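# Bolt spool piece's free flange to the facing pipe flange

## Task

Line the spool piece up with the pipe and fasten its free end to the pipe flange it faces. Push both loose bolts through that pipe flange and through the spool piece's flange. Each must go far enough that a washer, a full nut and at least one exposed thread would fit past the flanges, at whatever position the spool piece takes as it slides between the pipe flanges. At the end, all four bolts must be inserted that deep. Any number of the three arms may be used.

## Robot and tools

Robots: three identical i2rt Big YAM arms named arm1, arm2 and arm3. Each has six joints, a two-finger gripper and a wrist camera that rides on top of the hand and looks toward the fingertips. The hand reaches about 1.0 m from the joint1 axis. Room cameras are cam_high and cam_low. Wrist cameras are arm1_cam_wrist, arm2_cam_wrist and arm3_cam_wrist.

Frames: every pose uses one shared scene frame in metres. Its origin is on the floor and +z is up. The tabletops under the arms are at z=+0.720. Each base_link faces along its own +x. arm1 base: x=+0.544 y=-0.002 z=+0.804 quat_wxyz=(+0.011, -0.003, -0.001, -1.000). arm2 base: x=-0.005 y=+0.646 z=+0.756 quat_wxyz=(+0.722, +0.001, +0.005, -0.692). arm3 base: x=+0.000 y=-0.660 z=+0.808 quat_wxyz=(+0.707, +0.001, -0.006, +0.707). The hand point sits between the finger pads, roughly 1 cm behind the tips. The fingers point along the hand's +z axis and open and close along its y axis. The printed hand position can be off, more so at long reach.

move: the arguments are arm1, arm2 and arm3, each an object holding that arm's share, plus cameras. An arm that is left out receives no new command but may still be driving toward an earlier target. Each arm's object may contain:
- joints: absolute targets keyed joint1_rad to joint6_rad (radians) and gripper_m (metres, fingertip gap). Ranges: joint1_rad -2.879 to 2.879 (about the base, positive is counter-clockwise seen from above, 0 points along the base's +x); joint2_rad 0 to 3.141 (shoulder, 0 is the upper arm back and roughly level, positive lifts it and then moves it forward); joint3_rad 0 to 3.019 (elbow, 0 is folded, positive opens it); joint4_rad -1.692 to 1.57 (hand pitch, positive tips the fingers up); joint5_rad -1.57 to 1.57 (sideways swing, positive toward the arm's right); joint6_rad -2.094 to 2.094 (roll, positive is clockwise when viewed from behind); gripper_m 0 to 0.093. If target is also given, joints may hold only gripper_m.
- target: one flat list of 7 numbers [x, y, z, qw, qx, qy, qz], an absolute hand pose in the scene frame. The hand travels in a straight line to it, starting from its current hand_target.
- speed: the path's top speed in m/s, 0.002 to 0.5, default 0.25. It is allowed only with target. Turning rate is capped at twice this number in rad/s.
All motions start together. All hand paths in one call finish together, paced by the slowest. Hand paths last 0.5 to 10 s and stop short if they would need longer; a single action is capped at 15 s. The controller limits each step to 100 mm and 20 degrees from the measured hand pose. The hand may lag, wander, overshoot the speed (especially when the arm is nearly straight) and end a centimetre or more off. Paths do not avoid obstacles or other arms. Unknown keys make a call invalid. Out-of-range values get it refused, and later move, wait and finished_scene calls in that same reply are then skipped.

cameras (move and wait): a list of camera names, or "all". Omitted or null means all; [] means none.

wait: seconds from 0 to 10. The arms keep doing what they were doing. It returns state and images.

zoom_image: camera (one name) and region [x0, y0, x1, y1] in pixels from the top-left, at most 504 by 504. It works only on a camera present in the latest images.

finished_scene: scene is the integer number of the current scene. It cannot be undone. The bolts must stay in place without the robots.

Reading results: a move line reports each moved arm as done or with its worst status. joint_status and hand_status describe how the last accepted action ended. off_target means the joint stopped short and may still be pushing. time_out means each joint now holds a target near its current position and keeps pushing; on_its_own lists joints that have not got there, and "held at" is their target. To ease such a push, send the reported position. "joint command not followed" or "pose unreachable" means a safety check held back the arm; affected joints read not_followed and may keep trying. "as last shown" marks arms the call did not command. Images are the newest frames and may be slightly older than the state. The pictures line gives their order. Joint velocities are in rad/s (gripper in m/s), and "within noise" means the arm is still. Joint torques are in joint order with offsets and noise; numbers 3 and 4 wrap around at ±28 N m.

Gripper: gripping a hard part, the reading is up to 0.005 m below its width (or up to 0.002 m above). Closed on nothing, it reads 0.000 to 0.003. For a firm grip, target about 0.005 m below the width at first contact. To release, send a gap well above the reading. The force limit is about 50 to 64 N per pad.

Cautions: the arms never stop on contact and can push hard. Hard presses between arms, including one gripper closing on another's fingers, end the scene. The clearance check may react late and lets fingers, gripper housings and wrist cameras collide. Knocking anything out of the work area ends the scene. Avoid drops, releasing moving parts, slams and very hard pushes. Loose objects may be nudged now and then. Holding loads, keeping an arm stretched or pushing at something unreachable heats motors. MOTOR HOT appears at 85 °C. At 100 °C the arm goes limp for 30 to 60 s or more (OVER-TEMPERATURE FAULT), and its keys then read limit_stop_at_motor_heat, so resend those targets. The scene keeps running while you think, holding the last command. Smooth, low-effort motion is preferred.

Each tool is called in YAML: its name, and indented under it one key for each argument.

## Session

move:

zoom_image:
  camera: "cam_high"
  region: [330, 150, 480, 300]

zoom_image:
  camera: "cam_low"
  region: [364, 130, 504, 270]

Scene clock: 0.00 s.
Joint torques (N m): no reading
Heat: arm1: hottest joint1_rad 26 °C; arm2: hottest joint2_rad 26 °C; arm3: hottest joint3_rad 27 °C.
Joint velocities: within noise
arm1.joint_positions: joint1_rad=-0.039 joint2_rad=+0.530 joint3_rad=+1.431 joint4_rad=-1.187 joint5_rad=-0.262 joint6_rad=-0.219 gripper_m=+0.09396
arm1.joint_status: not commanded
arm1.hand: x=+0.3508 y=-0.0412 z=+1.4181 quat_wxyz=(-0.034, -0.780, -0.157, +0.605) (m; scene frame)
arm1.hand_target: x=+0.3548 y=-0.0412 z=+1.4275 quat_wxyz=(-0.033, -0.773, -0.158, +0.614) (m; scene frame)
arm1.hand_status: not commanded
arm2.joint_positions: joint1_rad=-0.314 joint2_rad=+0.536 joint3_rad=+1.343 joint4_rad=-1.211 joint5_rad=-0.221 joint6_rad=-0.105 gripper_m=+0.09396
arm2.joint_status: not commanded
arm2.hand: x=-0.0250 y=+0.4220 z=+1.3171 quat_wxyz=(-0.380, -0.595, -0.585, +0.400) (m; scene frame)
arm2.hand_target: x=-0.0240 y=+0.4252 z=+1.3289 quat_wxyz=(-0.386, -0.588, -0.581, +0.410) (m; scene frame)
arm2.hand_status: not commanded
arm3.joint_positions: joint1_rad=+0.235 joint2_rad=+0.572 joint3_rad=+1.373 joint4_rad=-1.512 joint5_rad=-0.035 joint6_rad=-0.424 gripper_m=+0.09396
arm3.joint_status: not commanded
arm3.hand: x=-0.0538 y=-0.4791 z=+1.3156 quat_wxyz=(-0.316, +0.819, -0.391, -0.277) (m; scene frame)
arm3.hand_target: x=-0.0536 y=-0.4808 z=+1.3271 quat_wxyz=(-0.326, +0.814, -0.388, -0.285) (m; scene frame)
arm3.hand_status: not commanded
pictures: arm1_cam_wrist, arm2_cam_wrist, arm3_cam_wrist, cam_high, cam_low
Images, in order (width x height): arm1_cam_wrist 504x504, arm2_cam_wrist 504x504, arm3_cam_wrist 504x504, cam_high 504x504, cam_low 504x504.

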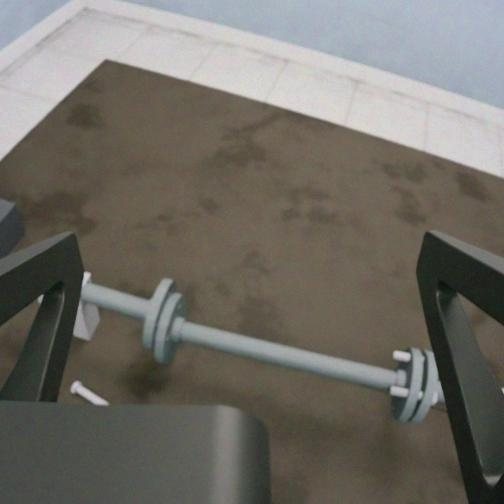

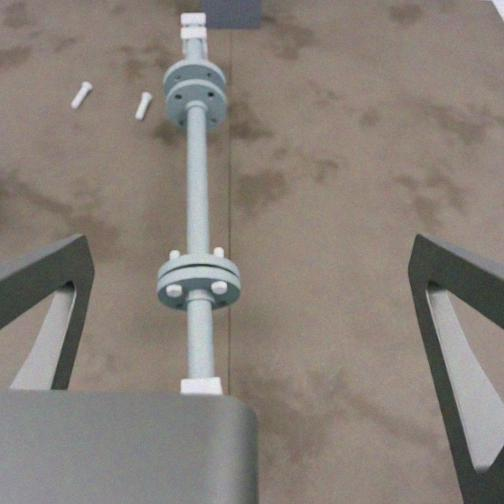

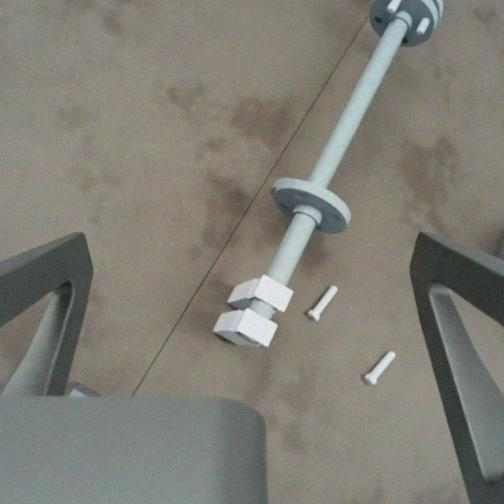

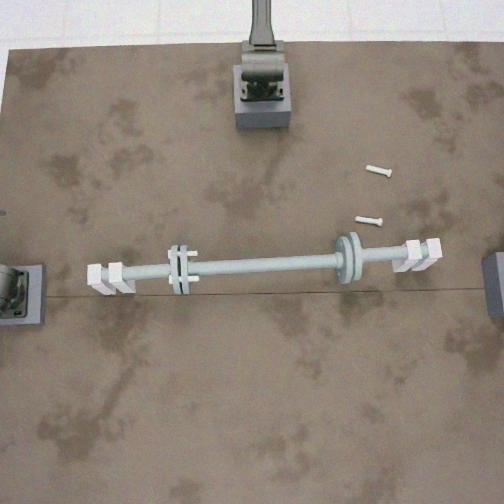

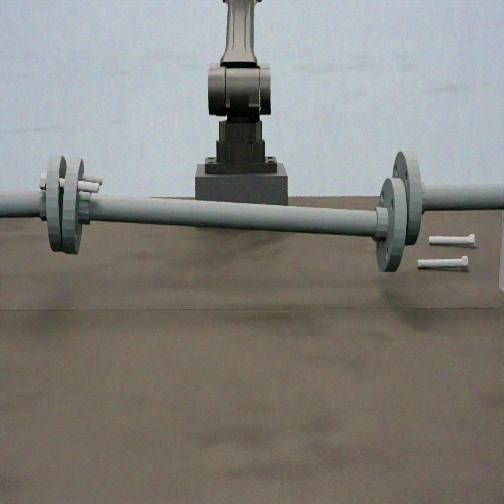

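Scaled by 3.360 from the camera's 504x504 image, which has a finer 720x720 frame.

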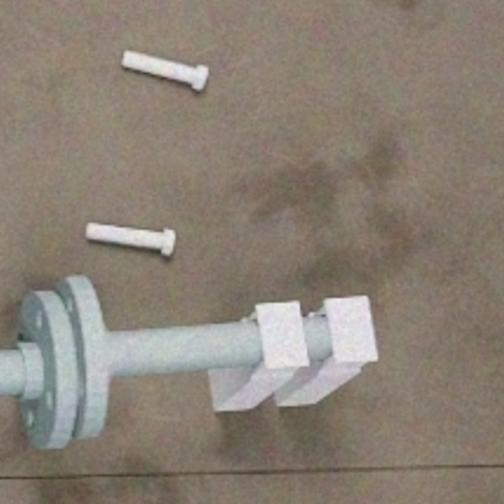

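Scaled by 3.600 from the camera's 504x504 image, which has a finer 720x720 frame.

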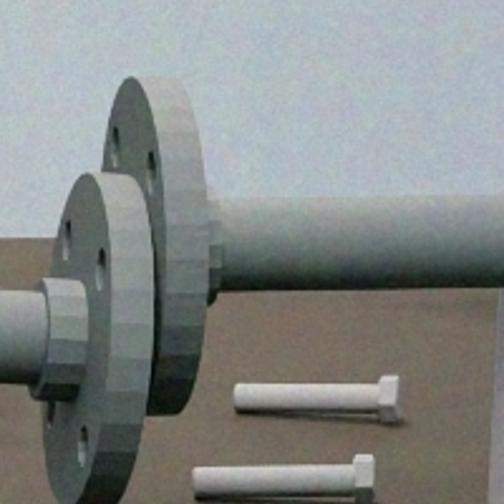

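move:
  arm1: {"target":[0.045,-0.088,0.96,0,0.7314,-0.682,0],"joints":{"gripper_m":0.07}}
  arm3: {"target":[0.205,-0.36,0.92,-0.1944,0.6375,-0.7257,-0.1708],"joints":{"gripper_m":0.05}}
  cameras: ["arm1_cam_wrist"]

move:
  arm3: {"target":[0.203,-0.307,0.80,-0.1944,0.6375,-0.7257,-0.1708],"speed":0.2}
  cameras: ["arm3_cam_wrist","cam_high","arm1_cam_wrist","cam_low"]

Scene clock: 16.23 s.
Joint torques (N m): arm1=[0.44 -14.45 9.68 0.13 -0.07 0.17] | arm2=[0.44 2.2 8.05 2.3 -0.07 -0.1] | arm3=[-0.15 -5.01 8.2 1.99 -0.16 0.03]
Heat: arm1: hottest joint3_rad 30 °C; arm2: hottest joint3_rad 27 °C; arm3: hottest joint3_rad 29 °C.
move: arm1 off_target; arm3 done
Joint velocities: within noise
arm1.joint_positions: joint1_rad=+0.156 joint2_rad=+1.698 joint3_rad=+1.402 joint4_rad=-1.308 joint5_rad=+0.003 joint6_rad=+1.662 gripper_m=+0.07009
arm1.joint_status: all done
arm1.hand: x=+0.0585 y=-0.0881 z=+0.9483 quat_wxyz=(+0.011, -0.737, +0.676, -0.007) (m; scene frame)
arm1.hand_target: x=+0.0455 y=-0.0879 z=+0.9601 quat_wxyz=(+0.000, -0.731, +0.682, +0.000) (m; scene frame)
arm1.hand_status: off_target (0.018 m and 1.8 deg from the pose sent, 0.553 m and 124.8 deg at the start)
arm2: as last shown
arm3.joint_positions: joint1_rad=-0.722 joint2_rad=+1.127 joint3_rad=+0.649 joint4_rad=-0.675 joint5_rad=-0.290 joint6_rad=-0.549 gripper_m=+0.05009
arm3.joint_status: all done
arm3.hand: x=+0.1981 y=-0.3612 z=+0.9194 quat_wxyz=(-0.187, +0.646, -0.720, -0.171) (m; scene frame)
arm3.hand_target: x=+0.2050 y=-0.3601 z=+0.9201 quat_wxyz=(-0.194, +0.638, -0.726, -0.171) (m; scene frame)
arm3.hand_status: done (0.007 m and 1.4 deg from the pose sent, 0.488 m and 47.7 deg at the start)
pictures: arm1_cam_wrist
Images, in order (width x height): arm1_cam_wrist 504x504.

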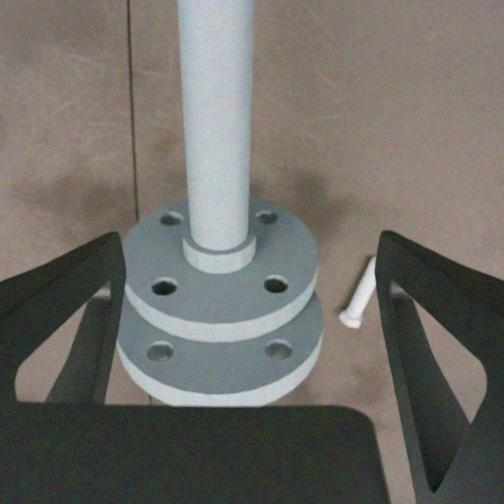

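Scene clock: 17.73 s.
Joint torques (N m): arm1=[0.44 -14.51 9.68 0.18 -0.07 0.16] | arm2=[0.5 2.26 8.05 2.3 -0.07 -0.09] | arm3=[1.38 -8 6.05 2.04 -0.11 0.04]
Heat: arm1: hottest joint3_rad 30 °C; arm2: hottest joint3_rad 27 °C; arm3: hottest joint3_rad 29 °C.
move: arm3 done
Joint velocities: within noise
arm1.joint_positions: joint1_rad=+0.156 joint2_rad=+1.698 joint3_rad=+1.402 joint4_rad=-1.308 joint5_rad=+0.003 joint6_rad=+1.663 gripper_m=+0.07009
arm1.joint_status: not commanded
arm1.hand: x=+0.0586 y=-0.0881 z=+0.9483 quat_wxyz=(+0.011, -0.737, +0.676, -0.007) (m; scene frame)
arm1.hand_target: x=+0.0456 y=-0.0879 z=+0.9601 quat_wxyz=(+0.000, -0.731, +0.682, +0.000) (m; scene frame)
arm1.hand_status: not commanded
arm2: as last shown
arm3.joint_positions: joint1_rad=-0.632 joint2_rad=+1.518 joint3_rad=+0.580 joint4_rad=-0.193 joint5_rad=-0.242 joint6_rad=-0.445 gripper_m=+0.05009
arm3.joint_status: not commanded
arm3.hand: x=+0.2022 y=-0.3146 z=+0.7984 quat_wxyz=(-0.187, +0.638, -0.728, -0.168) (m; scene frame)
arm3.hand_target: x=+0.2028 y=-0.3071 z=+0.8001 quat_wxyz=(-0.194, +0.638, -0.726, -0.171) (m; scene frame)
arm3.hand_status: done (0.008 m and 1.0 deg from the pose sent, 0.131 m and 1.4 deg at the start)
pictures: arm1_cam_wrist, arm3_cam_wrist, cam_high, cam_low
Images, in order (width x height): arm1_cam_wrist 504x504, arm3_cam_wrist 504x504, cam_high 504x504, cam_low 504x504.

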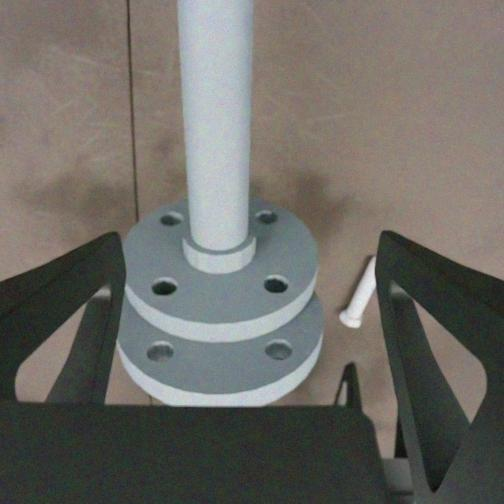

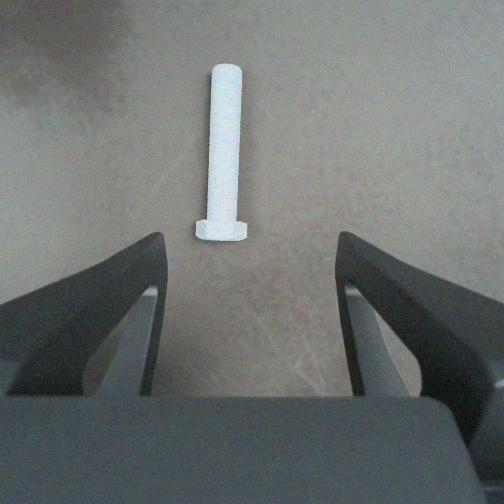

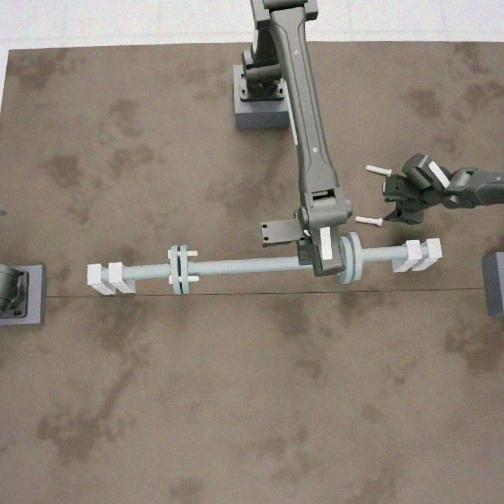

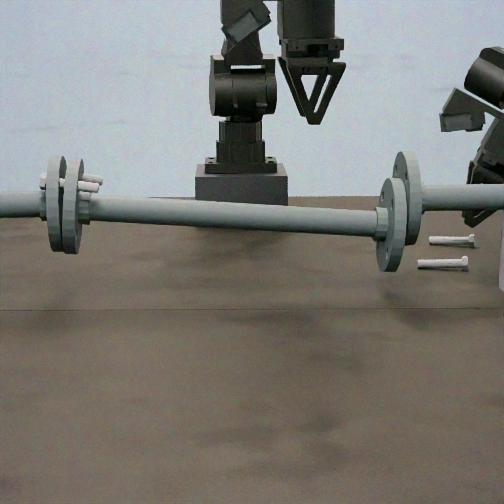

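move:
  arm3: {"target":[0.192,-0.289,0.732,-0.1944,0.6375,-0.7257,-0.1708],"speed":0.1}
  arm1: {"target":[0.041,-0.092,0.865,0,0.7314,-0.682,0]}
  cameras: ["arm3_cam_wrist","arm1_cam_wrist","cam_low"]

Scene clock: 23.80 s.
Joint torques (N m): arm1=[0.85 -15.09 6.64 0.95 -0.07 0.16] | arm2=[0.44 2.2 8.05 2.3 -0.07 -0.1] | arm3=[1.61 -9.11 3.95 2.02 -0.08 0.05]
Heat: arm1: hottest joint3_rad 31 °C; arm2: hottest joint3_rad 28 °C; arm3: hottest joint3_rad 29 °C.
move: arm1 done; arm3 done
Joint velocities: within noise
arm1.joint_positions: joint1_rad=+0.156 joint2_rad=+1.798 joint3_rad=+1.313 joint4_rad=-1.096 joint5_rad=+0.003 joint6_rad=+1.668 gripper_m=+0.07009
arm1.joint_status: not commanded
arm1.hand: x=+0.0441 y=-0.0909 z=+0.8680 quat_wxyz=(+0.002, -0.735, +0.678, -0.001) (m; scene frame)
arm1.hand_target: x=+0.0410 y=-0.0920 z=+0.8651 quat_wxyz=(+0.000, -0.731, +0.682, +0.000) (m; scene frame)
arm1.hand_status: done (0.004 m and 0.6 deg from the pose sent, 0.085 m and 1.8 deg at the start)
arm2: as last shown
arm3.joint_positions: joint1_rad=-0.575 joint2_rad=+1.750 joint3_rad=+0.580 joint4_rad=+0.066 joint5_rad=-0.217 joint6_rad=-0.393 gripper_m=+0.05009
arm3.joint_status: not commanded
arm3.hand: x=+0.1950 y=-0.2922 z=+0.7356 quat_wxyz=(-0.194, +0.638, -0.726, -0.170) (m; scene frame)
arm3.hand_target: x=+0.1919 y=-0.2891 z=+0.7321 quat_wxyz=(-0.194, +0.638, -0.726, -0.171) (m; scene frame)
arm3.hand_status: done (0.006 m and 0.2 deg from the pose sent, 0.072 m and 1.0 deg at the start)
pictures: arm1_cam_wrist, arm3_cam_wrist, cam_low
Images, in order (width x height): arm1_cam_wrist 504x504, arm3_cam_wrist 504x504, cam_low 504x504.

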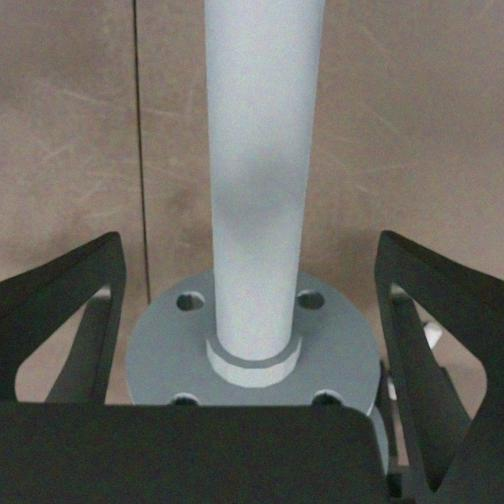

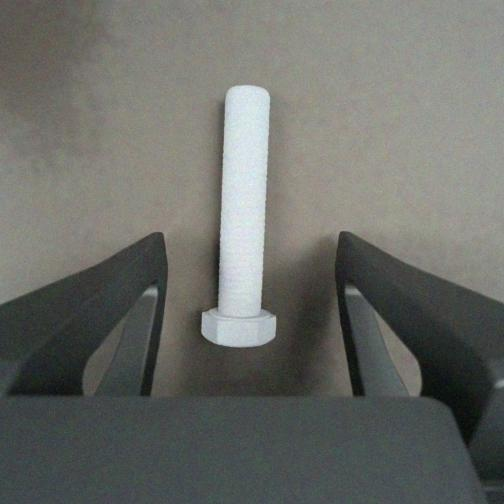

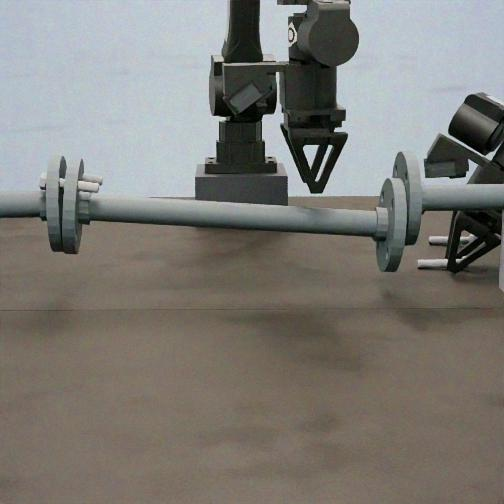

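move:
  arm3: {"joints":{"gripper_m":0.004}}
  arm1: {"target":[0.042,-0.092,0.819,0,0.7314,-0.682,0]}
  cameras: []

move:
  arm3: {"target":[0.17,-0.44,0.97,-0.183,0.683,-0.683,-0.183],"speed":0.2}
  arm1: {"joints":{"gripper_m":0.023}}
  cameras: ["arm1_cam_wrist","cam_low"]

Scene clock: 32.33 s.
Joint torques (N m): arm1=[0.91 -15.33 6.17 0.96 -0.07 0.16] | arm2=[0.44 2.2 8.05 2.3 -0.07 -0.1] | arm3=[1.38 -8.94 3.96 1.72 -0.13 0.04]
Heat: arm1: hottest joint3_rad 32 °C; arm2: hottest joint3_rad 28 °C; arm3: hottest joint3_rad 29 °C.
move: arm1 done; arm3 off_target
Joint velocities: within noise
arm1.joint_positions: joint1_rad=+0.156 joint2_rad=+1.860 joint3_rad=+1.260 joint4_rad=-0.985 joint5_rad=+0.003 joint6_rad=+1.669 gripper_m=+0.07009
arm1.joint_status: not commanded
arm1.hand: x=+0.0457 y=-0.0907 z=+0.8204 quat_wxyz=(+0.004, -0.735, +0.678, -0.002) (m; scene frame)
arm1.hand_target: x=+0.0419 y=-0.0920 z=+0.8190 quat_wxyz=(+0.000, -0.731, +0.682, +0.000) (m; scene frame)
arm1.hand_status: done (0.004 m and 0.7 deg from the pose sent, 0.049 m and 0.6 deg at the start)
arm2: as last shown
arm3.joint_positions: joint1_rad=-0.574 joint2_rad=+1.751 joint3_rad=+0.580 joint4_rad=+0.075 joint5_rad=-0.215 joint6_rad=-0.391 gripper_m=+0.01079
arm3.joint_status: gripper_m off_target (ended at +0.01081, target +0.00400)
arm3.hand: x=+0.1958 y=-0.2905 z=+0.7363 quat_wxyz=(-0.198, +0.637, -0.725, -0.170) (m; scene frame)
arm3.hand_target: x=+0.1920 y=-0.2892 z=+0.7320 quat_wxyz=(-0.194, +0.638, -0.726, -0.171) (m; scene frame)
arm3.hand_status: not commanded
pictures: none
No camera images: "cameras" was empty.

Scene clock: 34.83 s.
Joint torques (N m): arm1=[0.85 -15.33 6.45 1.07 -0.04 0.12] | arm2=[0.44 2.26 8.05 2.3 -0.07 -0.1] | arm3=[-0.15 -2.55 13.08 0.72 -0.59 -0.18]
Heat: arm1: hottest joint3_rad 32 °C; arm2: hottest joint3_rad 29 °C; arm3: hottest joint3_rad 30 °C.
move: arm1 off_target; arm3 off_target
Joint velocities: within noise
arm1.joint_positions: joint1_rad=+0.156 joint2_rad=+1.860 joint3_rad=+1.258 joint4_rad=-0.988 joint5_rad=+0.002 joint6_rad=+1.673 gripper_m=+0.03163
arm1.joint_status: gripper_m off_target (ended at +0.03166, target +0.02300)
arm1.hand: x=+0.0474 y=-0.0905 z=+0.8197 quat_wxyz=(+0.005, -0.733, +0.680, -0.004) (m; scene frame)
arm1.hand_target: x=+0.0420 y=-0.0920 z=+0.8190 quat_wxyz=(+0.000, -0.731, +0.682, +0.000) (m; scene frame)
arm1.hand_status: not commanded
arm2: as last shown
arm3.joint_positions: joint1_rad=-0.884 joint2_rad=+0.853 joint3_rad=+0.573 joint4_rad=-1.012 joint5_rad=-0.392 joint6_rad=-0.813 gripper_m=+0.01079
arm3.joint_status: not commanded
arm3.hand: x=+0.1547 y=-0.4492 z=+0.9416 quat_wxyz=(-0.153, +0.682, -0.691, -0.185) (m; scene frame)
arm3.hand_target: x=+0.1692 y=-0.4406 z=+0.9695 quat_wxyz=(-0.183, +0.683, -0.683, -0.183) (m; scene frame)
arm3.hand_status: off_target (0.034 m and 3.5 deg from the pose sent, 0.279 m and 7.4 deg at the start)
pictures: arm1_cam_wrist, cam_low
Images, in order (width x height): arm1_cam_wrist 504x504, cam_low 504x504.

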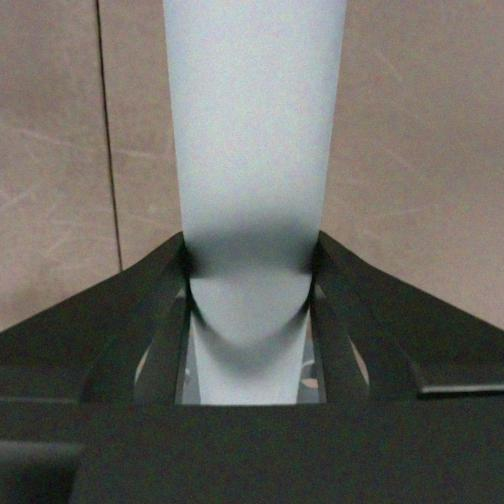

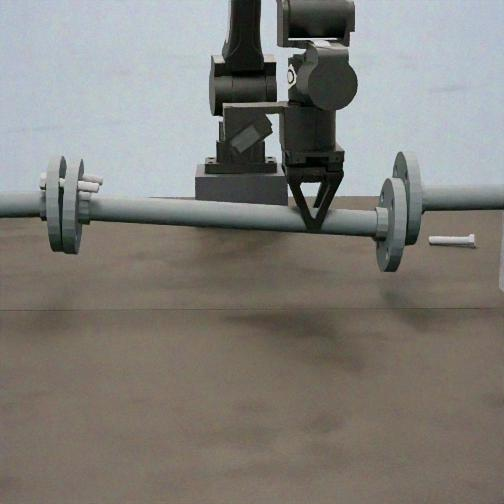

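move:
  arm1: {"target":[0.026,-0.097,0.876,0,0.7314,-0.682,0],"speed":0.05}
  arm3: {"target":[0.11,-0.41,0.965,-0.1765,0.7064,-0.6588,-0.1893],"speed":0.15}
  cameras: ["arm3_cam_wrist","arm1_cam_wrist","cam_low"]

zoom_image:
  camera: "cam_low"
  region: [334, 130, 474, 270]

Scene clock: 42.77 s.
Joint torques (N m): arm1=[1.08 -17.96 9.69 0.02 0.22 0.12] | arm2=[0.44 2.26 8.05 2.3 -0.07 -0.1] | arm3=[1.44 -2.26 9.76 1.92 -0.22 0.01]
Heat: arm1: hottest joint3_rad 33 °C; arm2: hottest joint3_rad 29 °C; arm3: hottest joint3_rad 32 °C.
move: arm1 off_target; arm3 off_target
Joint velocities: within noise
arm1.joint_positions: joint1_rad=+0.156 joint2_rad=+1.855 joint3_rad=+1.326 joint4_rad=-1.119 joint5_rad=-0.006 joint6_rad=+1.677 gripper_m=+0.03163
arm1.joint_status: not commanded
arm1.hand: x=+0.0488 y=-0.0918 z=+0.8448 quat_wxyz=(+0.026, -0.732, +0.681, -0.024) (m; scene frame)
arm1.hand_target: x=+0.0277 y=-0.0968 z=+0.8763 quat_wxyz=(+0.000, -0.731, +0.682, +0.000) (m; scene frame)
arm1.hand_status: off_target (0.039 m and 4.1 deg from the pose sent, 0.061 m and 0.8 deg at the start)
arm2: as last shown
arm3.joint_positions: joint1_rad=-0.626 joint2_rad=+0.789 joint3_rad=+0.573 joint4_rad=-0.988 joint5_rad=-0.325 joint6_rad=-0.625 gripper_m=+0.01079
arm3.joint_status: not commanded
arm3.hand: x=+0.1076 y=-0.4180 z=+0.9547 quat_wxyz=(-0.158, +0.707, -0.664, -0.186) (m; scene frame)
arm3.hand_target: x=+0.1098 y=-0.4103 z=+0.9651 quat_wxyz=(-0.176, +0.706, -0.659, -0.190) (m; scene frame)
arm3.hand_status: off_target (0.013 m and 2.3 deg from the pose sent, 0.064 m and 5.3 deg at the start)
pictures: arm1_cam_wrist, arm3_cam_wrist, cam_low
Images, in order (width x height): arm1_cam_wrist 504x504, arm3_cam_wrist 504x504, cam_low 504x504.

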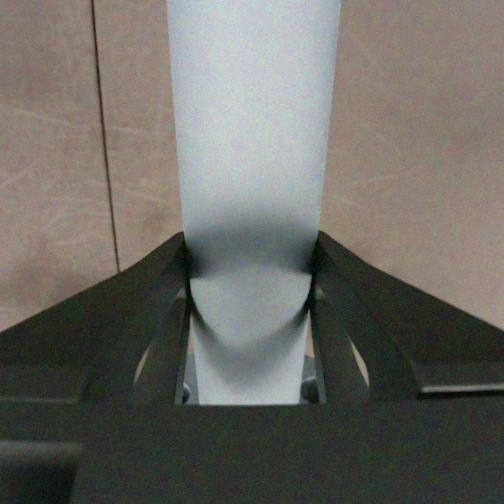

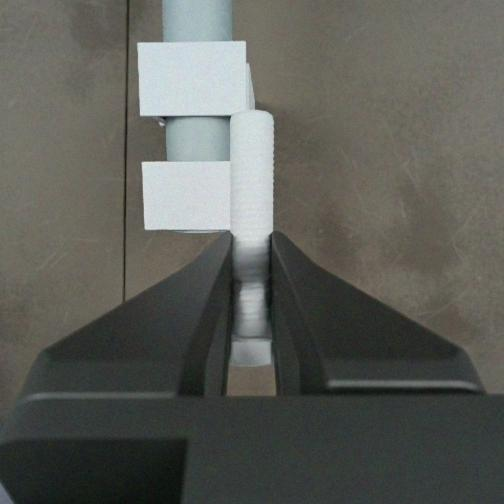

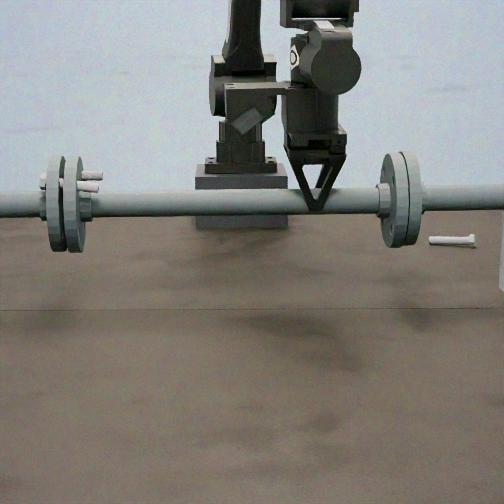

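Scaled by 3.600 from the camera's 504x504 image, which has a finer 720x720 frame.

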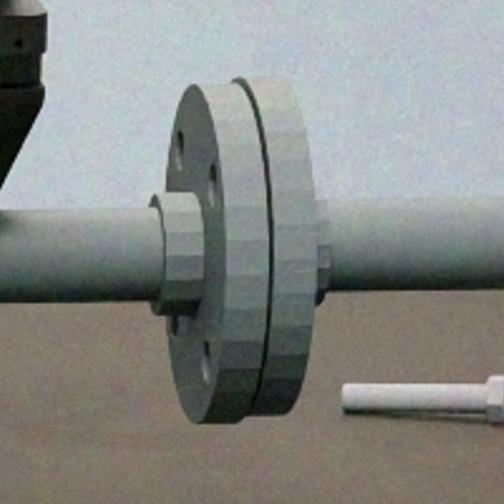

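move:
  arm3: {"target":[0.109,-0.285,0.911,-0.1994,0.6994,-0.6522,-0.2138],"speed":0.12}
  cameras: ["arm3_cam_wrist","cam_low"]

zoom_image:
  camera: "cam_low"
  region: [334, 130, 474, 270]

zoom_image:
  camera: "arm3_cam_wrist"
  region: [0, 0, 350, 200]

Scene clock: 54.63 s.
Joint torques (N m): arm1=[1.2 -18.08 9.68 -0.01 0.23 0.11] | arm2=[0.38 2.26 8.06 2.3 -0.06 -0.1] | arm3=[1.49 -4.95 11.96 2.07 -0.13 0.05]
Heat: arm1: hottest joint3_rad 34 °C; arm2: hottest joint3_rad 30 °C; arm3: hottest joint3_rad 34 °C.
move: arm3 off_target
Joint velocities: within noise
arm1, arm2: as last shown
arm1.hand_target: x=+0.0276 y=-0.0968 z=+0.8763 quat_wxyz=(+0.000, -0.731, +0.682, +0.000) (m; scene frame)
arm3.joint_positions: joint1_rad=-0.407 joint2_rad=+1.170 joint3_rad=+0.573 joint4_rad=-0.512 joint5_rad=-0.259 joint6_rad=-0.403 gripper_m=+0.01079
arm3.joint_status: not commanded
arm3.hand: x=+0.1013 y=-0.3137 z=+0.8872 quat_wxyz=(-0.169, +0.702, -0.661, -0.202) (m; scene frame)
arm3.hand_target: x=+0.1082 y=-0.2872 z=+0.9120 quat_wxyz=(-0.199, +0.699, -0.652, -0.214) (m; scene frame)
arm3.hand_status: off_target (0.038 m and 3.9 deg from the pose sent, 0.140 m and 5.9 deg at the start)
pictures: arm3_cam_wrist, cam_low
Images, in order (width x height): arm3_cam_wrist 504x504, cam_low 504x504.

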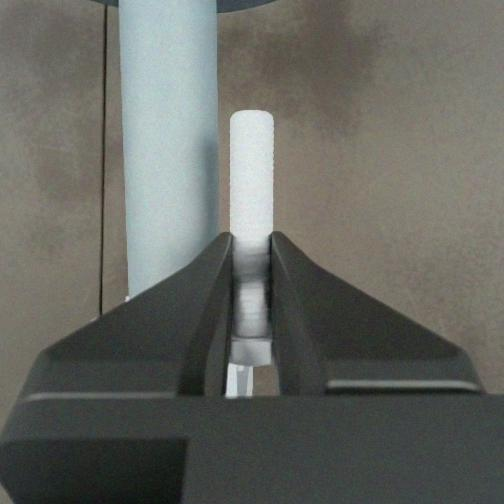

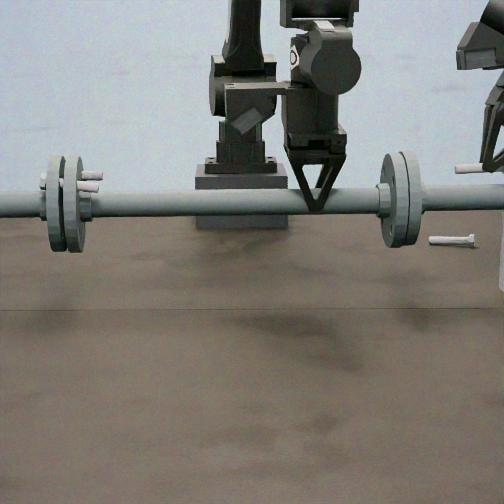

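Scaled by 3.600 from the camera's 504x504 image, which has a finer 720x720 frame.

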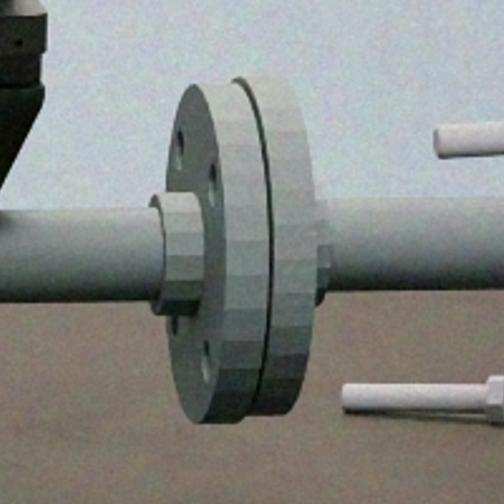

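Scaled by 1.440 from the camera's 504x504 image, which has a finer 720x720 frame.

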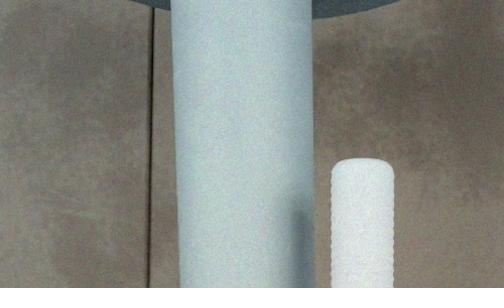

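move:
  arm3: {"target":[0.1085,-0.25,0.913,-0.2008,0.6948,-0.657,-0.2124],"speed":0.08}
  cameras: ["arm3_cam_wrist","cam_low"]

zoom_image:
  camera: "cam_low"
  region: [334, 130, 474, 270]

zoom_image:
  camera: "arm3_cam_wrist"
  region: [90, 0, 340, 200]

Scene clock: 62.13 s.
Joint torques (N m): arm1=[1.14 -18.14 9.66 -0.01 0.22 0.12] | arm2=[0.44 2.26 8.05 2.29 -0.07 -0.1] | arm3=[1.49 -6.48 11.79 2.21 -0.11 0.09]
Heat: arm1: hottest joint3_rad 35 °C; arm2: hottest joint3_rad 30 °C; arm3: hottest joint3_rad 35 °C.
move: arm3 off_target
Joint velocities: within noise
arm1: as last shown
arm2.joint_positions: joint1_rad=-0.314 joint2_rad=+0.536 joint3_rad=+1.343 joint4_rad=-1.211 joint5_rad=-0.221 joint6_rad=-0.105 gripper_m=+0.09396
arm2.joint_status: not commanded
arm2.hand: x=-0.0250 y=+0.4220 z=+1.3171 quat_wxyz=(-0.380, -0.595, -0.585, +0.400) (m; scene frame)
arm2.hand_target: x=-0.0240 y=+0.4252 z=+1.3289 quat_wxyz=(-0.386, -0.588, -0.581, +0.410) (m; scene frame)
arm2.hand_status: not commanded
arm3.joint_positions: joint1_rad=-0.361 joint2_rad=+1.261 joint3_rad=+0.650 joint4_rad=-0.485 joint5_rad=-0.229 joint6_rad=-0.351 gripper_m=+0.01079
arm3.joint_status: not commanded
arm3.hand: x=+0.1024 y=-0.2787 z=+0.8899 quat_wxyz=(-0.172, +0.698, -0.666, -0.199) (m; scene frame)
arm3.hand_target: x=+0.1078 y=-0.2521 z=+0.9141 quat_wxyz=(-0.201, +0.695, -0.657, -0.213) (m; scene frame)
arm3.hand_status: off_target (0.037 m and 3.9 deg from the pose sent, 0.069 m and 4.0 deg at the start)
pictures: arm3_cam_wrist, cam_low
Images, in order (width x height): arm3_cam_wrist 504x504, cam_low 504x504.

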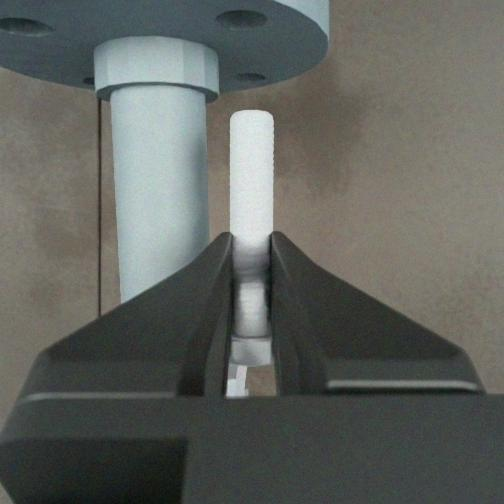

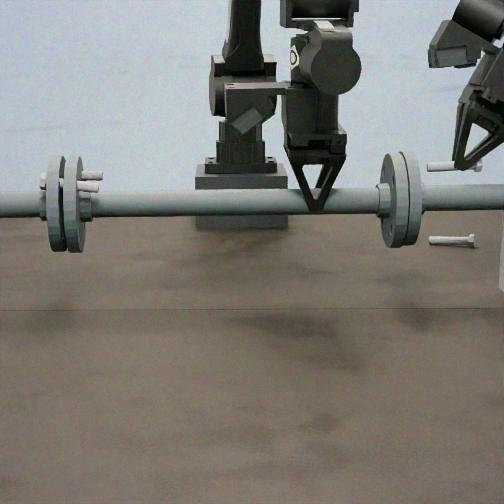

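Scaled by 3.600 from the camera's 504x504 image, which has a finer 720x720 frame.

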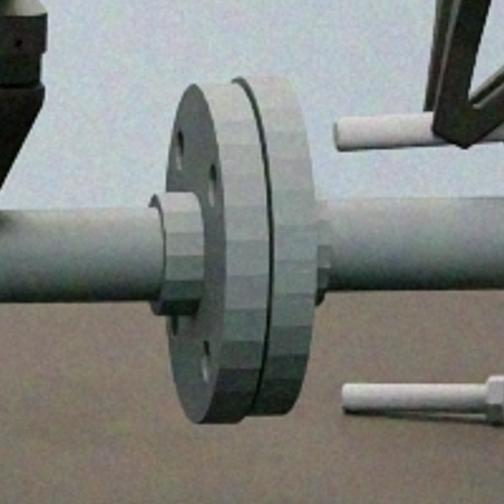

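Scaled by 2.016 from the camera's 504x504 image, which has a finer 720x720 frame.

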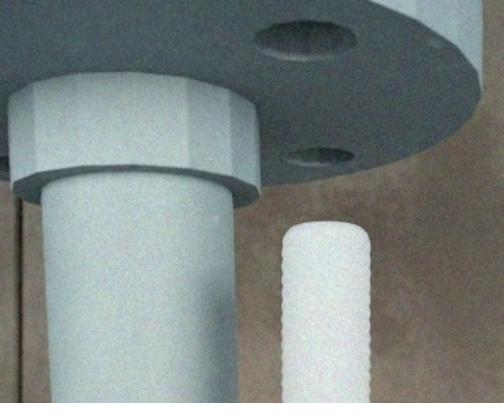

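move:
  arm3: {"target":[0.1045,-0.25,0.912,-0.2008,0.6948,-0.657,-0.2124],"speed":0.06}
  cameras: ["cam_low","arm3_cam_wrist"]

zoom_image:
  camera: "arm3_cam_wrist"
  region: [120, 60, 360, 300]

zoom_image:
  camera: "cam_low"
  region: [334, 130, 474, 270]

Scene clock: 81.67 s.
Joint torques (N m): arm1=[1.14 -18.14 9.7 0.03 0.23 0.12] | arm2=[0.44 2.26 8.03 2.3 -0.06 -0.1] | arm3=[1.49 -6.48 11.43 2.15 -0.1 0.05]
Heat: arm1: hottest joint3_rad 37 °C; arm2: hottest joint3_rad 31 °C; arm3: hottest joint3_rad 35 °C.
move: arm3 off_target
Joint velocities: within noise
arm1, arm2: as last shown
arm3.joint_positions: joint1_rad=-0.350 joint2_rad=+1.261 joint3_rad=+0.650 joint4_rad=-0.480 joint5_rad=-0.223 joint6_rad=-0.341 gripper_m=+0.01079
arm3.joint_status: not commanded
arm3.hand: x=+0.0996 y=-0.2767 z=+0.8903 quat_wxyz=(-0.173, +0.698, -0.665, -0.199) (m; scene frame)
arm3.hand_target: x=+0.1040 y=-0.2518 z=+0.9130 quat_wxyz=(-0.201, +0.695, -0.657, -0.213) (m; scene frame)
arm3.hand_status: off_target (0.035 m and 3.7 deg from the pose sent, 0.036 m and 3.9 deg at the start)
pictures: arm3_cam_wrist, cam_low
Images, in order (width x height): arm3_cam_wrist 504x504, cam_low 504x504.

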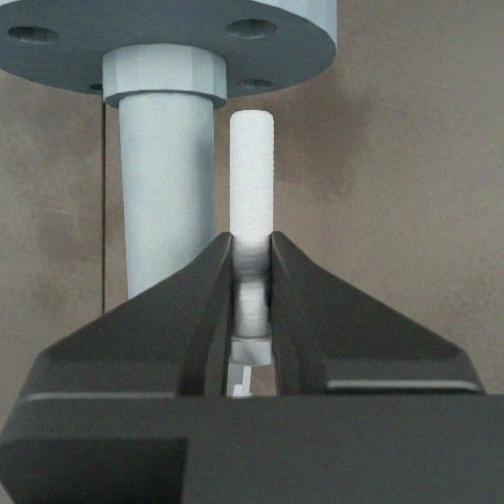

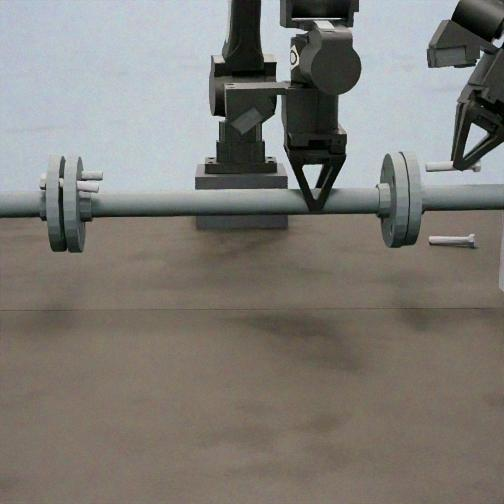

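Scaled by 2.100 from the camera's 504x504 image, which has a finer 720x720 frame.

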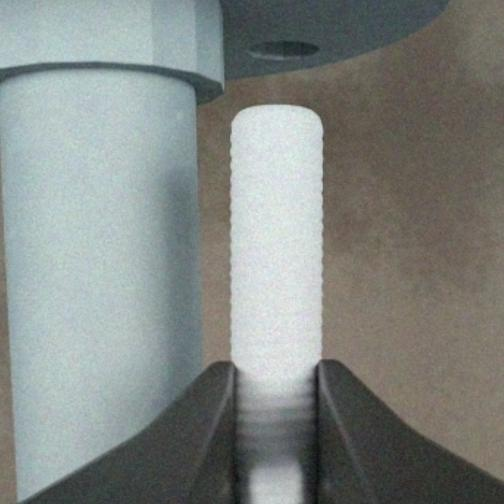

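Scaled by 3.600 from the camera's 504x504 image, which has a finer 720x720 frame.

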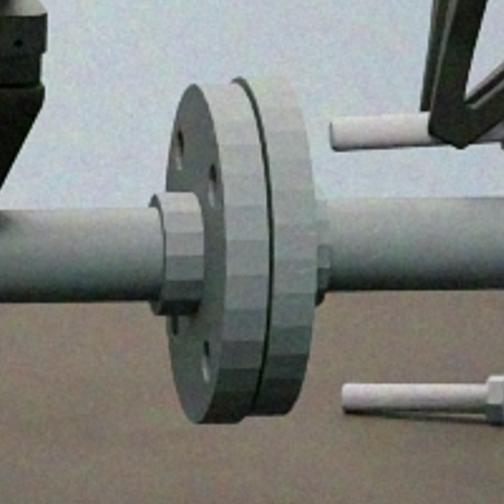

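move:
  arm3: {"target":[0.104,-0.236,0.912,-0.2008,0.6948,-0.657,-0.2124],"speed":0.05}
  cameras: ["cam_low","arm3_cam_wrist"]

zoom_image:
  camera: "arm3_cam_wrist"
  region: [120, 0, 360, 240]

zoom_image:
  camera: "cam_low"
  region: [334, 130, 474, 270]

Scene clock: 86.50 s.
Joint torques (N m): arm1=[1.08 -18.08 9.69 0.02 0.21 0.13] | arm2=[0.44 2.26 8.03 2.29 -0.07 -0.1] | arm3=[1.44 -7.41 11.73 2.17 -0.11 0.04]
Heat: arm1: hottest joint3_rad 37 °C; arm2: hottest joint3_rad 31 °C; arm3: hottest joint3_rad 35 °C.
move: arm3 off_target
Joint velocities: within noise
arm1, arm2: as last shown
arm3.joint_positions: joint1_rad=-0.335 joint2_rad=+1.295 joint3_rad=+0.676 joint4_rad=-0.472 joint5_rad=-0.215 joint6_rad=-0.328 gripper_m=+0.01079
arm3.joint_status: not commanded
arm3.hand: x=+0.0989 y=-0.2648 z=+0.8892 quat_wxyz=(-0.172, +0.699, -0.666, -0.198) (m; scene frame)
arm3.hand_target: x=+0.1033 y=-0.2380 z=+0.9131 quat_wxyz=(-0.201, +0.695, -0.657, -0.213) (m; scene frame)
arm3.hand_status: off_target (0.037 m and 3.8 deg from the pose sent, 0.046 m and 3.7 deg at the start)
pictures: arm3_cam_wrist, cam_low
Images, in order (width x height): arm3_cam_wrist 504x504, cam_low 504x504.

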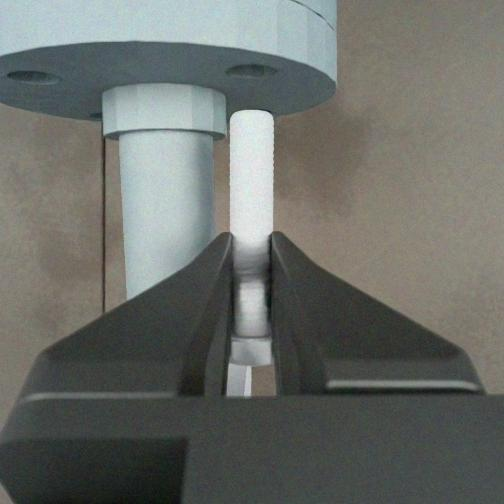

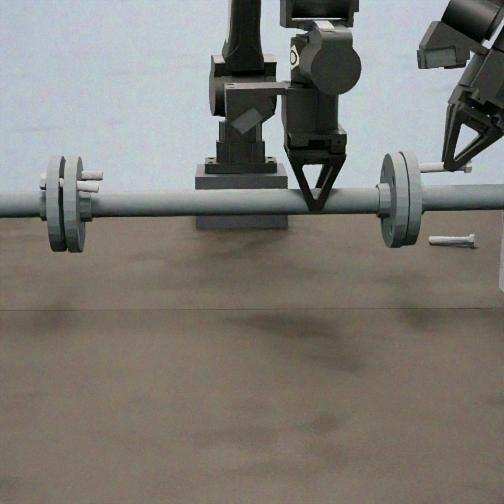

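Scaled by 2.100 from the camera's 504x504 image, which has a finer 720x720 frame.

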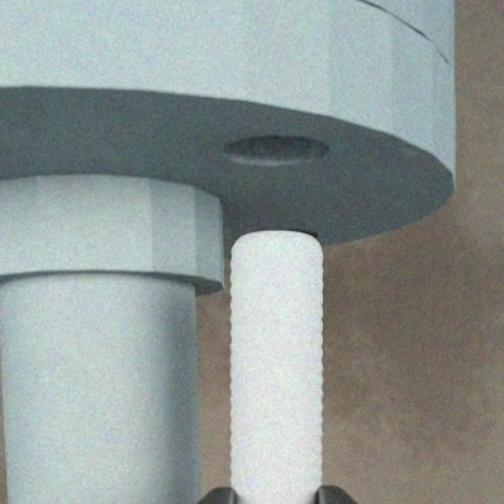

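Scaled by 3.600 from the camera's 504x504 image, which has a finer 720x720 frame.

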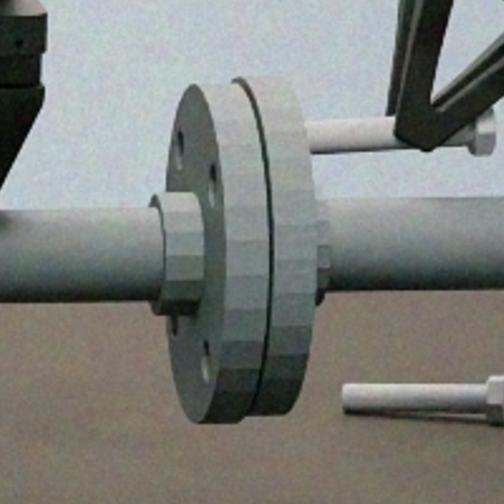

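move:
  arm3: {"target":[0.1035,-0.218,0.912,-0.2008,0.6948,-0.657,-0.2124],"speed":0.05}
  cameras: ["cam_low","arm3_cam_wrist"]

zoom_image:
  camera: "arm3_cam_wrist"
  region: [120, 0, 360, 240]

zoom_image:
  camera: "cam_low"
  region: [334, 130, 474, 270]

Scene clock: 91.30 s.
Joint torques (N m): arm1=[1.14 -18.02 9.69 0.01 0.22 0.12] | arm2=[0.44 2.26 8.05 2.3 -0.06 -0.1] | arm3=[1.44 -7.71 11.82 2.22 -0.1 0.08]
Heat: arm1: hottest joint3_rad 38 °C; arm2: hottest joint3_rad 32 °C; arm3: hottest joint3_rad 36 °C.
move: arm3 off_target
Joint velocities: within noise
arm1, arm2: as last shown
arm3.joint_positions: joint1_rad=-0.318 joint2_rad=+1.341 joint3_rad=+0.715 joint4_rad=-0.466 joint5_rad=-0.207 joint6_rad=-0.313 gripper_m=+0.01079
arm3.joint_status: not commanded
arm3.hand: x=+0.0983 y=-0.2483 z=+0.8880 quat_wxyz=(-0.170, +0.699, -0.666, -0.197) (m; scene frame)
arm3.hand_target: x=+0.1028 y=-0.2203 z=+0.9131 quat_wxyz=(-0.201, +0.695, -0.657, -0.213) (m; scene frame)
arm3.hand_status: off_target (0.039 m and 4.1 deg from the pose sent, 0.052 m and 3.8 deg at the start)
pictures: arm3_cam_wrist, cam_low
Images, in order (width x height): arm3_cam_wrist 504x504, cam_low 504x504.

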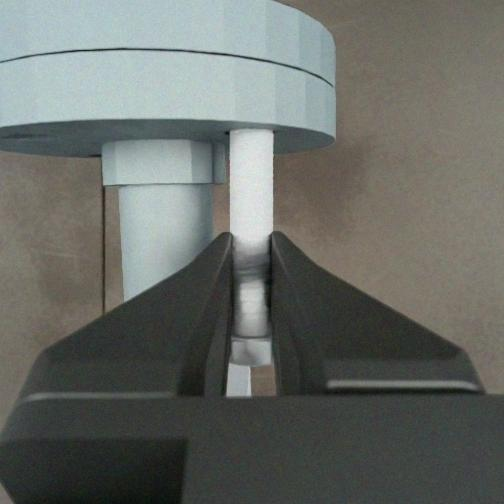

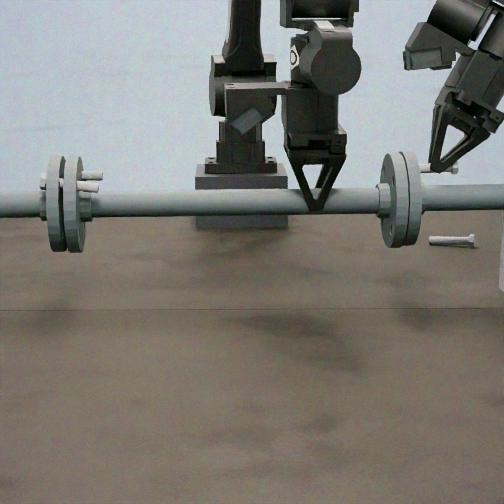

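Scaled by 2.100 from the camera's 504x504 image, which has a finer 720x720 frame.

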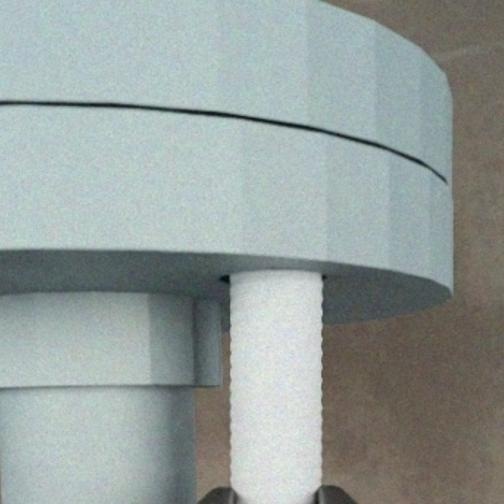

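Scaled by 3.600 from the camera's 504x504 image, which has a finer 720x720 frame.

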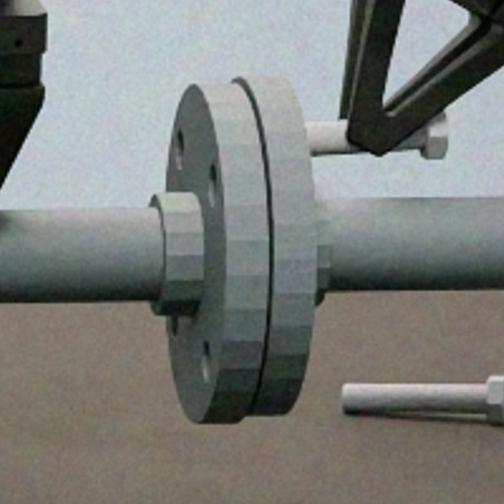

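move:
  arm3: {"target":[0.102,-0.194,0.913,-0.2008,0.6948,-0.657,-0.2124],"speed":0.05}
  cameras: ["cam_low","arm3_cam_wrist"]

zoom_image:
  camera: "cam_low"
  region: [334, 130, 474, 270]

Scene clock: 94.97 s.
Joint torques (N m): arm1=[1.08 -18.02 9.66 -0.01 0.21 0.12] | arm2=[0.44 2.26 8.05 2.29 -0.06 -0.1] | arm3=[1.44 -9 12.03 2.33 -0.07 0.05]
Heat: arm1: hottest joint3_rad 38 °C; arm2: hottest joint3_rad 32 °C; arm3: hottest joint3_rad 36 °C.
move: arm3 off_target
Joint velocities: within noise
arm1, arm2: as last shown
arm1.hand_target: x=+0.0277 y=-0.0969 z=+0.8763 quat_wxyz=(+0.000, -0.731, +0.682, +0.000) (m; scene frame)
arm3.joint_positions: joint1_rad=-0.295 joint2_rad=+1.399 joint3_rad=+0.771 joint4_rad=-0.465 joint5_rad=-0.196 joint6_rad=-0.294 gripper_m=+0.01079
arm3.joint_status: not commanded
arm3.hand: x=+0.0969 y=-0.2259 z=+0.8876 quat_wxyz=(-0.168, +0.700, -0.666, -0.195) (m; scene frame)
arm3.hand_target: x=+0.1012 y=-0.1964 z=+0.9144 quat_wxyz=(-0.201, +0.695, -0.657, -0.213) (m; scene frame)
arm3.hand_status: off_target (0.041 m and 4.4 deg from the pose sent, 0.060 m and 4.1 deg at the start)
pictures: arm3_cam_wrist, cam_low
Images, in order (width x height): arm3_cam_wrist 504x504, cam_low 504x504.

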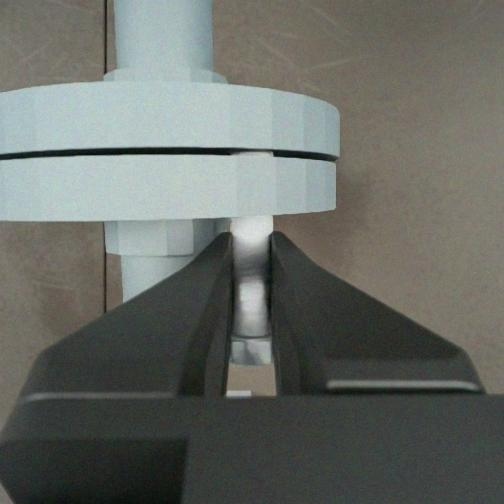

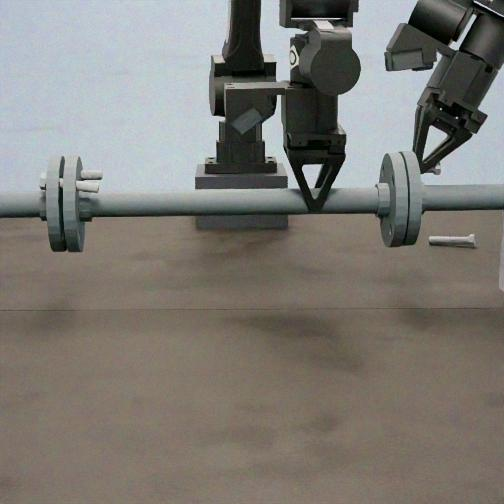

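Scaled by 3.600 from the camera's 504x504 image, which has a finer 720x720 frame.

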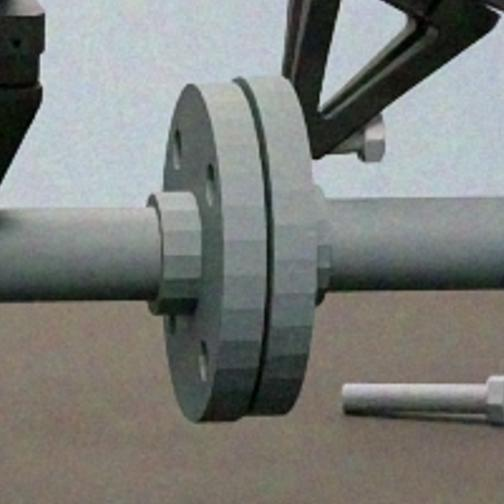

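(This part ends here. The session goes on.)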